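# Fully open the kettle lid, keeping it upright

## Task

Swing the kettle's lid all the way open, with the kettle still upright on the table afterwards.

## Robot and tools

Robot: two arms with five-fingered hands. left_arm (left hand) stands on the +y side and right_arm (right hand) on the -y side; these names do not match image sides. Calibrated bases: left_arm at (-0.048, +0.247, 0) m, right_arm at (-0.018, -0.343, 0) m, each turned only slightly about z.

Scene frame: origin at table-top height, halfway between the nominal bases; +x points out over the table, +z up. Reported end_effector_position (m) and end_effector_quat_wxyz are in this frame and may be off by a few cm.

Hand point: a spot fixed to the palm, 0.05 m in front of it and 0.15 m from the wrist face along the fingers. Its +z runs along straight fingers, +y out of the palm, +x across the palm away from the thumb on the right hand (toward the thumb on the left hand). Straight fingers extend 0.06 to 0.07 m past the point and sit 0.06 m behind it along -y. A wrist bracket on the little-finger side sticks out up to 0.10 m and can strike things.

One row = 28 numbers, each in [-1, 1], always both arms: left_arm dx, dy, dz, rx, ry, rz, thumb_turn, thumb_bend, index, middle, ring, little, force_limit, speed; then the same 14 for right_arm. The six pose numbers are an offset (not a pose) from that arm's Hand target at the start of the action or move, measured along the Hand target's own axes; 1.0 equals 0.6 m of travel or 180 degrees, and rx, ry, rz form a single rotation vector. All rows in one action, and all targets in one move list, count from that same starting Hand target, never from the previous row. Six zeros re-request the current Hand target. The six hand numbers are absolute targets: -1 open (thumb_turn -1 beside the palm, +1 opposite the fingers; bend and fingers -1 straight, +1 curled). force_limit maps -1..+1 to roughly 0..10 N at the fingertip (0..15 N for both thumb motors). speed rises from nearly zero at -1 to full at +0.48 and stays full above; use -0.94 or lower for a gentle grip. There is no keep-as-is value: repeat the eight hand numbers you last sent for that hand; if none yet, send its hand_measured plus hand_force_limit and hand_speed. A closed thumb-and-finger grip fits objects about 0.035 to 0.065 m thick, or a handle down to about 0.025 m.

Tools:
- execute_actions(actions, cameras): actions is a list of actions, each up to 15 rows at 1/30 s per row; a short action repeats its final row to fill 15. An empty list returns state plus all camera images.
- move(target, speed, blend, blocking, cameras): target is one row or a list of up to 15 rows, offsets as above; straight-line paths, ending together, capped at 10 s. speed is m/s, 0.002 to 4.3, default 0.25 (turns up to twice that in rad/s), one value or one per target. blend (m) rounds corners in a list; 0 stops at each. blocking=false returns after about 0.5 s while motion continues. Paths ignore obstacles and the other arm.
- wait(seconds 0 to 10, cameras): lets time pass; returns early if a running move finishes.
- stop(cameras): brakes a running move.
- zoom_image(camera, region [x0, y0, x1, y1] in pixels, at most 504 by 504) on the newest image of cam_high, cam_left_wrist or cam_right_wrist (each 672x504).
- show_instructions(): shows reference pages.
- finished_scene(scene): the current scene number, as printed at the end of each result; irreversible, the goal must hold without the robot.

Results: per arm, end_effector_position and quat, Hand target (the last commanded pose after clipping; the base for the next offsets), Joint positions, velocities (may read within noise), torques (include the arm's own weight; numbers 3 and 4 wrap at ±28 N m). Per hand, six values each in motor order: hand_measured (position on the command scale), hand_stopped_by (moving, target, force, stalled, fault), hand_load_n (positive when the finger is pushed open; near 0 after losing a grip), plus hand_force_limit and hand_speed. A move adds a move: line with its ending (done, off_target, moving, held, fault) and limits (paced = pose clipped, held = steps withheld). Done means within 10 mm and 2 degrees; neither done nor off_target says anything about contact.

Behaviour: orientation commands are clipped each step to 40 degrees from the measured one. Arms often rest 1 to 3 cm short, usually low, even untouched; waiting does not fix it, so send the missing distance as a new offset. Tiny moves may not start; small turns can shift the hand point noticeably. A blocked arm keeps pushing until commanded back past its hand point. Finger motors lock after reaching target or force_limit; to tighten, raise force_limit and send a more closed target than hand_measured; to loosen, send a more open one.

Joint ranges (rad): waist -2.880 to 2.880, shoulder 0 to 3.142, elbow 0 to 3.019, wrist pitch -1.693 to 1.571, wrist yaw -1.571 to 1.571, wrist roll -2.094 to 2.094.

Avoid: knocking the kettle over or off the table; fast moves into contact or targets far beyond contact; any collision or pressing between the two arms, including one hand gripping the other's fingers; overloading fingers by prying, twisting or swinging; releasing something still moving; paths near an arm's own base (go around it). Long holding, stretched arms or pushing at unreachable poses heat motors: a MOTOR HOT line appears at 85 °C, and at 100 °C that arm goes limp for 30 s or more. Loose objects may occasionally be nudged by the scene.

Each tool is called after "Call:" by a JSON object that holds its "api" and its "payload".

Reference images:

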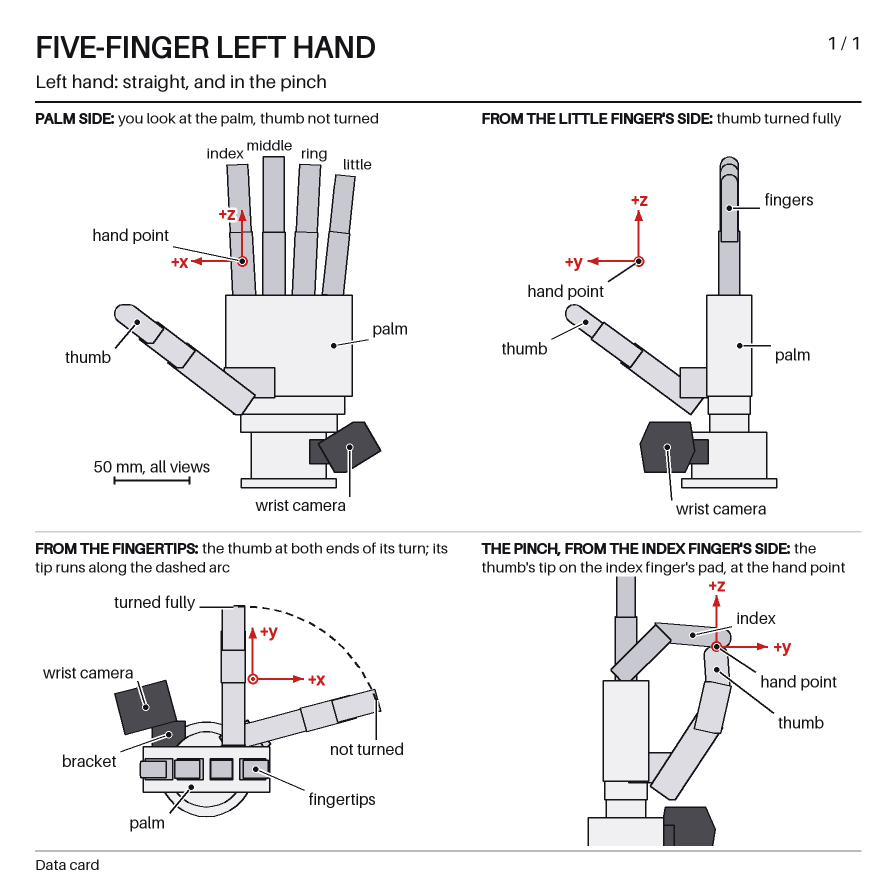

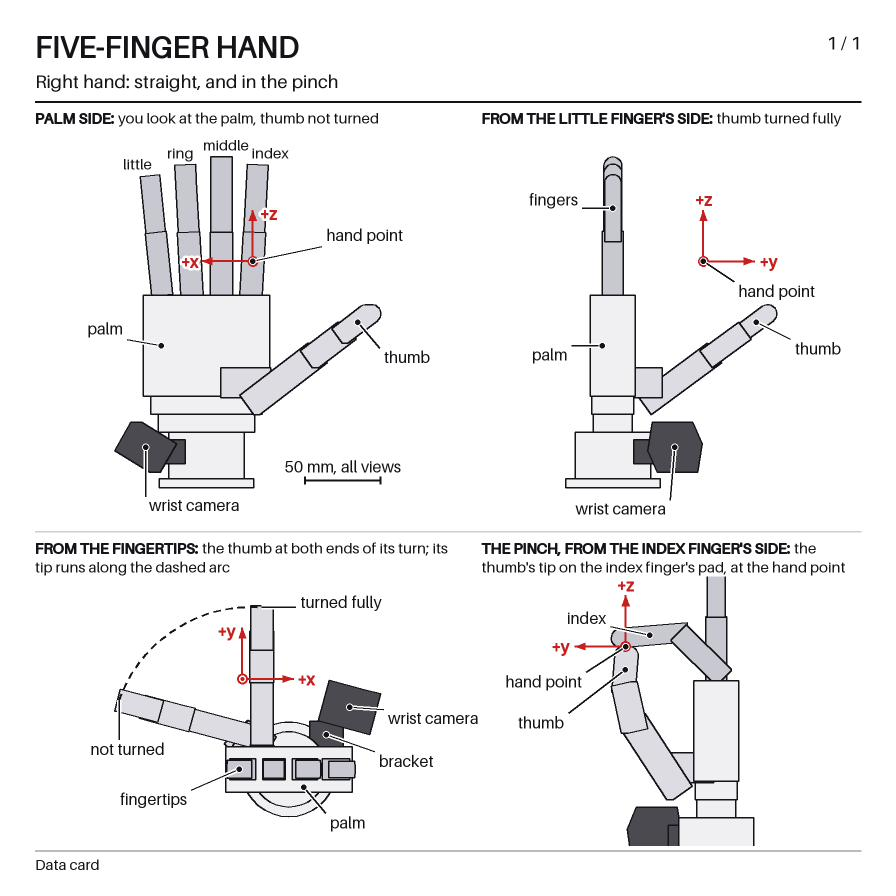

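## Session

Call:
{"api": "execute_actions", "payload": {"actions": []}}

Call:
{"api": "zoom_image", "payload": {"camera": "cam_high", "region": [200, 120, 400, 320]}}

Scene clock: 0.00 s.
left_arm: end_effector_position=(+0.1029, +0.5587, +0.1040) hand_measured=(-1.000, -1.000, -1.000, -1.000, -1.000, -1.000) hand_load_n=(+0.0, +0.0, +0.0, +0.0, +0.0, +0.0) hand_stopped_by=(target, target, target, target, target, target) hand_force_limit=0.00 hand_speed=-0.80 end_effector_quat_wxyz=(+0.412, -0.330, +0.644, +0.554) | right_arm: end_effector_position=(+0.1625, +0.0720, +0.2172) hand_measured=(-1.000, -1.000, -1.000, -1.000, -1.000, -1.000) hand_load_n=(+0.0, +0.0, +0.0, +0.0, +0.0, +0.0) hand_stopped_by=(target, target, target, target, target, target) hand_force_limit=0.00 hand_speed=-0.80 end_effector_quat_wxyz=(+0.743, -0.658, -0.063, +0.109)
Joint positions: left_arm=[0.514 1.662 0.136 1.452 -0.871 1.971] | right_arm=[0.727 1.392 0.552 1.111 -1.077 0.29]
Joint velocities: within noise
Joint torques (N m): no reading
Heat: left arm: hottest shoulder 29 °C; right arm: hottest wrist pitch 28 °C.
Hand target: left_arm +0.1044, +0.5596, +0.1044; +0.414, -0.331, +0.642, +0.554 | right_arm +0.1669, +0.0759, +0.2265; +0.748, -0.652, -0.072, +0.102
camera_calibration:
cam_left_wrist: T_world_to_cam=[[0.710599, -0.150517, -0.687309, 0.0866821], [-0.673609, -0.427686, -0.602774, 0.37401], [-0.203224, 0.891308, -0.405303, -0.322574], [0, 0, 0, 1]] pos_world=[0.124785, 0.460518, 0.154281]
cam_right_wrist: T_world_to_cam=[[0.167687, 0.192538, -0.966856, 0.172648], [-0.67882, -0.688655, -0.254869, 0.210941], [-0.714902, 0.699059, 0.0152199, 0.176049], [0, 0, 0, 1]] pos_world=[0.240097, -0.0110447, 0.218009]

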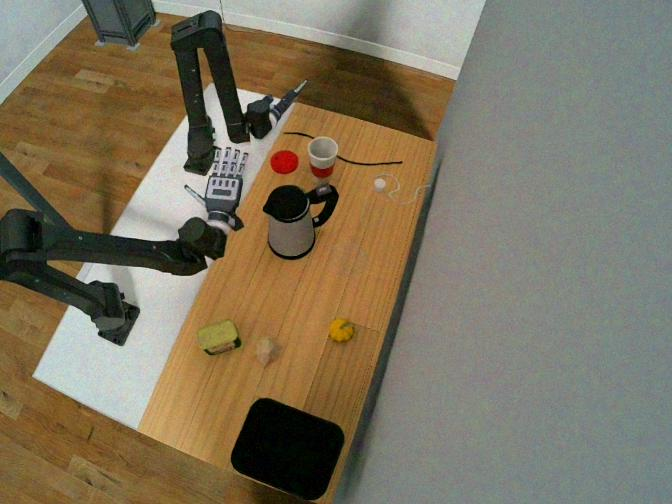

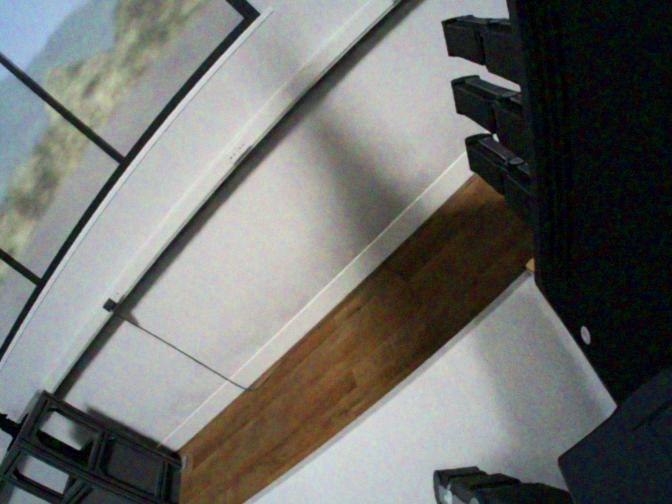

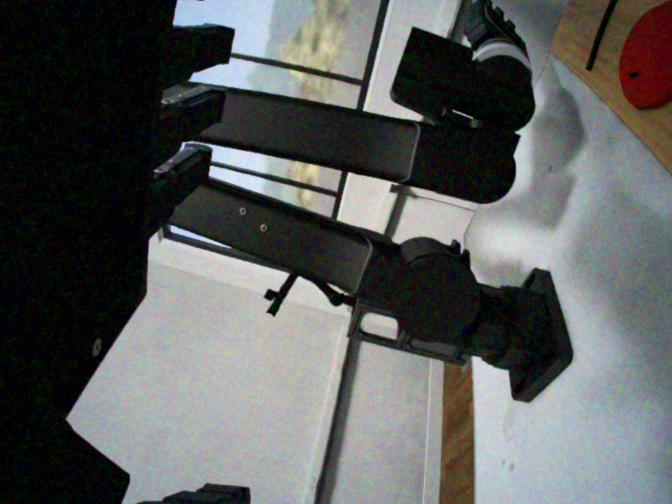

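Scaled by 2.520 from the camera's 672x504 image, which has a finer 960x720 frame.

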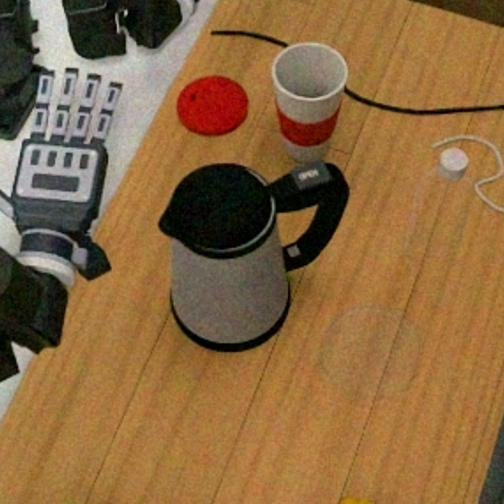

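Call:
{"api": "move", "payload": {"target": [[-0.384,-0.061,-0.1788,0.0909,0.1439,0.0019,1,-1,-1,1,1,1,0,0,-0.0257,-0.0542,-0.0903,0,0,0,-1,-1,-1,-1,-1,-1,0,-0.8],[-0.5418,-0.3645,-0.5467,0.2597,0.411,0.0054,1,-1,-1,1,1,1,0,0,-0.0515,-0.1083,-0.1805,0,0,0,-1,-1,-1,-1,-1,-1,0,-0.8]], "speed": 0.25, "blend": 0.03, "cameras": ["cam_high"]}}

Call:
{"api": "zoom_image", "payload": {"camera": "cam_high", "region": [260, 130, 380, 250]}}

Scene clock: 134.10 s.
left_arm: end_effector_position=(+0.3749, +0.1955, +0.3099) hand_measured=(+1.000, -1.000, -1.000, +1.000, +1.000, +1.000) hand_load_n=(+0.0, +0.0, +0.0, +0.0, +0.5, +0.0) hand_stopped_by=(target, target, target, target, target, target) hand_force_limit=0.00 hand_speed=0.00 end_effector_quat_wxyz=(+0.038, -0.401, +0.915, -0.023) | right_arm: end_effector_position=(+0.1643, -0.0417, +0.2770) hand_measured=(-1.000, -1.000, -1.000, -1.000, -1.000, -1.000) hand_load_n=(+0.0, +0.0, +0.0, +0.0, +0.0, +0.0) hand_stopped_by=(target, target, target, target, target, target) hand_force_limit=0.00 hand_speed=-0.80 end_effector_quat_wxyz=(+0.747, -0.652, -0.075, +0.103)
Joint positions: left_arm=[-0.16 1.583 1.779 -1.679 -0.001 0.602] | right_arm=[0.419 1.177 0.478 1.413 -1.358 0.726]
Joint torques (N m): left_arm=[-0.21 -10.75 11.11 -0.39 0.12 0.02] | right_arm=[-1.03 -4.13 6.52 0.7 0.64 0.2]
Heat: left arm: hottest shoulder 29 °C; right arm: hottest elbow 29 °C.
Hand target: left_arm +0.3861, +0.1890, +0.3153; +0.041, -0.405, +0.913, -0.028 | right_arm +0.1669, -0.0440, +0.2766; +0.748, -0.652, -0.072, +0.102
Off the commanded pose: left_arm 0.014 m, 1 deg | right_arm 0.003 m, 0 deg.
move: off_target (left_arm)
Images, in order (width x height): cam_high 672x504.

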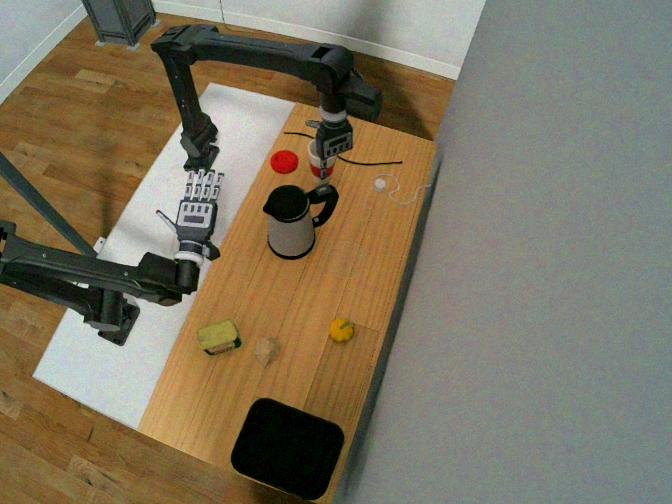

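Scaled by 4.200 from the camera's 672x504 image, which has a finer 960x720 frame.

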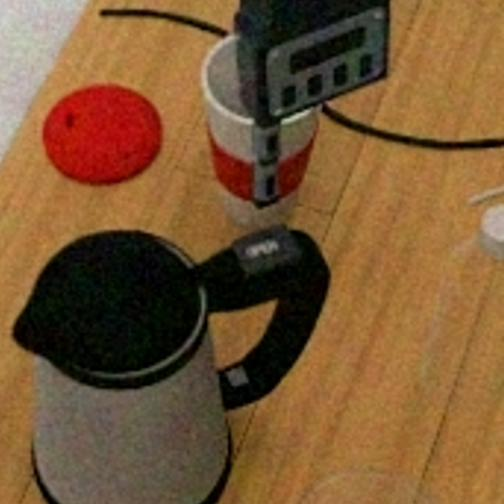

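Call:
{"api": "move", "payload": {"target": [[0.0098,-0.0082,0.0403,0,0,0,1,-1,-1,1,1,1,0,0,0,0,0,0,0,0,-1,-1,-1,-1,-1,-1,0,-0.8],[0.0143,-0.0013,0.1215,0,0,0,1,-1,-1,1,1,1,0,0,0,0,0,0,0,0,-1,-1,-1,-1,-1,-1,0,-0.8]], "speed": [0.1,0.05], "blend": [0.005,0], "cameras": ["cam_high"]}}

Call:
{"api": "zoom_image", "payload": {"camera": "cam_high", "region": [250, 130, 370, 250]}}

Scene clock: 158.27 s.
left_arm: end_effector_position=(+0.3876, +0.1885, +0.2667) hand_measured=(+1.000, -1.000, -1.000, +1.000, +1.000, +1.000) hand_load_n=(+0.0, +0.0, -2.5, +0.0, +0.0, +0.0) hand_stopped_by=(target, target, target, target, target, target) hand_force_limit=0.00 hand_speed=0.00 end_effector_quat_wxyz=(+0.062, -0.402, +0.913, -0.033) | right_arm: end_effector_position=(+0.1643, -0.0418, +0.2770) hand_measured=(-1.000, -1.000, -1.000, -1.000, -1.000, -1.000) hand_load_n=(-0.5, +0.0, -0.5, +0.0, +0.0, +0.5) hand_stopped_by=(target, target, target, target, target, target) hand_force_limit=0.00 hand_speed=-0.80 end_effector_quat_wxyz=(+0.747, -0.652, -0.075, +0.103)
Joint positions: left_arm=[-0.174 1.565 1.649 -1.514 -0.012 0.586] | right_arm=[0.419 1.177 0.478 1.413 -1.358 0.726]
Joint torques (N m): left_arm=[-0.5 -10.05 5.56 0.9 0.38 0.01] | right_arm=[-1.26 -2.96 6.34 0.65 0.64 0.18]
Heat: left arm: hottest elbow 30 °C; right arm: hottest elbow 29 °C.
Hand target: left_arm +0.3880, +0.1810, +0.2423; +0.041, -0.405, +0.913, -0.028 | right_arm +0.1668, -0.0439, +0.2766; +0.747, -0.653, -0.072, +0.102
Off the commanded pose: left_arm 0.026 m, 3 deg | right_arm 0.003 m, 0 deg.
move: off_target (left_arm)
Images, in order (width x height): cam_high 672x504.

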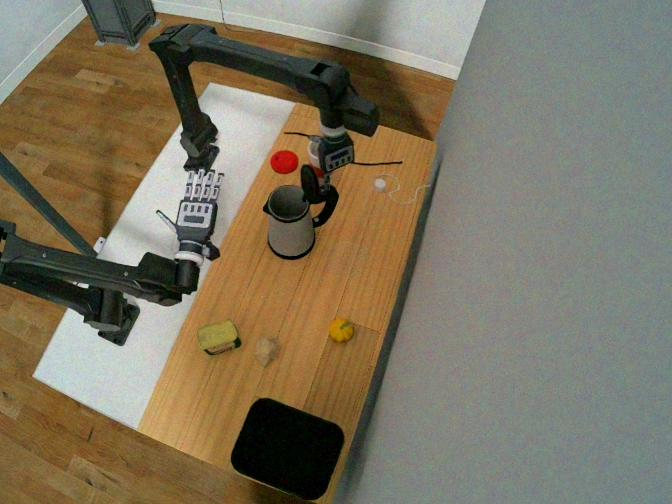

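Scaled by 4.200 from the camera's 672x504 image, which has a finer 960x720 frame.

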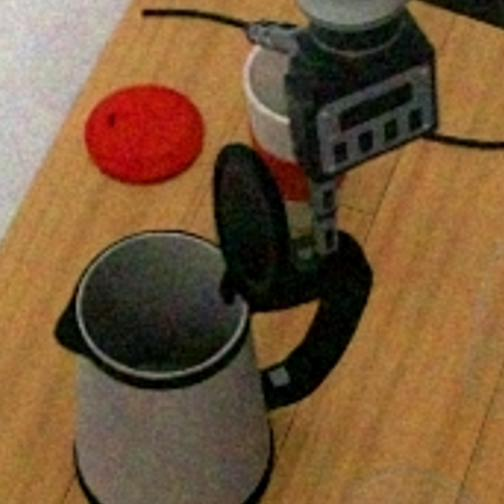

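Call:
{"api": "move", "payload": {"target": [[-0.0128,-0.0062,-0.0827,0,0,0,1,-1,-1,1,1,1,0,0,0,0,0,0,0,0,-1,-1,-1,-1,-1,-1,0,-0.8],[-0.14,-0.0097,-0.1758,0,0,0,1,-1,-1,1,1,1,0,0,0,0,0,0,0,0,-1,-1,-1,-1,-1,-1,0,-0.8]], "speed": [0.12,0.2], "blend": 0.01, "cameras": ["cam_high"]}}

Call:
{"api": "zoom_image", "payload": {"camera": "cam_high", "region": [250, 130, 370, 250]}}

Scene clock: 169.80 s.
left_arm: end_effector_position=(+0.4273, +0.2412, +0.3474) hand_measured=(+1.000, -1.000, -1.000, +1.000, +1.000, +1.000) hand_load_n=(+0.0, +0.0, +0.0, +0.0, +0.0, +0.0) hand_stopped_by=(target, target, target, target, target, target) hand_force_limit=0.00 hand_speed=0.00 end_effector_quat_wxyz=(+0.092, -0.410, +0.906, -0.050) | right_arm: end_effector_position=(+0.1643, -0.0418, +0.2770) hand_measured=(-1.000, -1.000, -1.000, -1.000, -1.000, -1.000) hand_load_n=(+0.0, +0.0, +0.0, +0.0, +0.0, +0.0) hand_stopped_by=(target, target, target, target, target, target) hand_force_limit=0.00 hand_speed=-0.80 end_effector_quat_wxyz=(+0.747, -0.652, -0.075, +0.103)
Joint positions: left_arm=[-0.057 1.656 1.98 -1.684 0.007 0.681] | right_arm=[0.419 1.177 0.478 1.413 -1.358 0.726]
Joint torques (N m): left_arm=[0.32 -11.99 10.88 -0.17 0.11 0.22] | right_arm=[0.62 -2.9 6.5 0.7 0.64 0.16]
Heat: left arm: hottest elbow 31 °C; right arm: hottest elbow 29 °C.
Hand target: left_arm +0.4382, +0.2411, +0.3522; +0.041, -0.405, +0.913, -0.028 | right_arm +0.1668, -0.0439, +0.2766; +0.747, -0.653, -0.072, +0.102
Off the commanded pose: left_arm 0.012 m, 6 deg | right_arm 0.003 m, 0 deg.
joint sent to its limit (left arm) — joint 4 (wrist pitch), lower limit. The joint targets are off in orientation, not in position.
move: off_target (left_arm)
Images, in order (width x height): cam_high 672x504.

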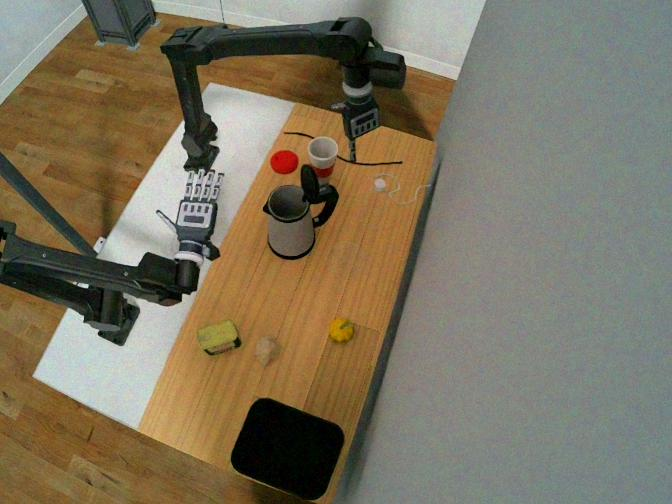

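Scaled by 4.200 from the camera's 672x504 image, which has a finer 960x720 frame.

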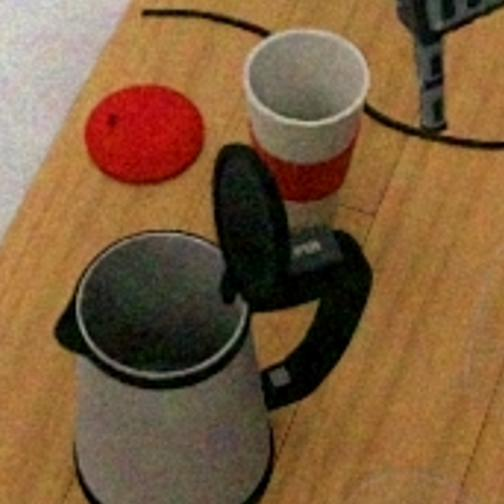

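Call:
{"api": "finished_scene", "payload": {"scene": 3}}

The scene is finished: the task was done.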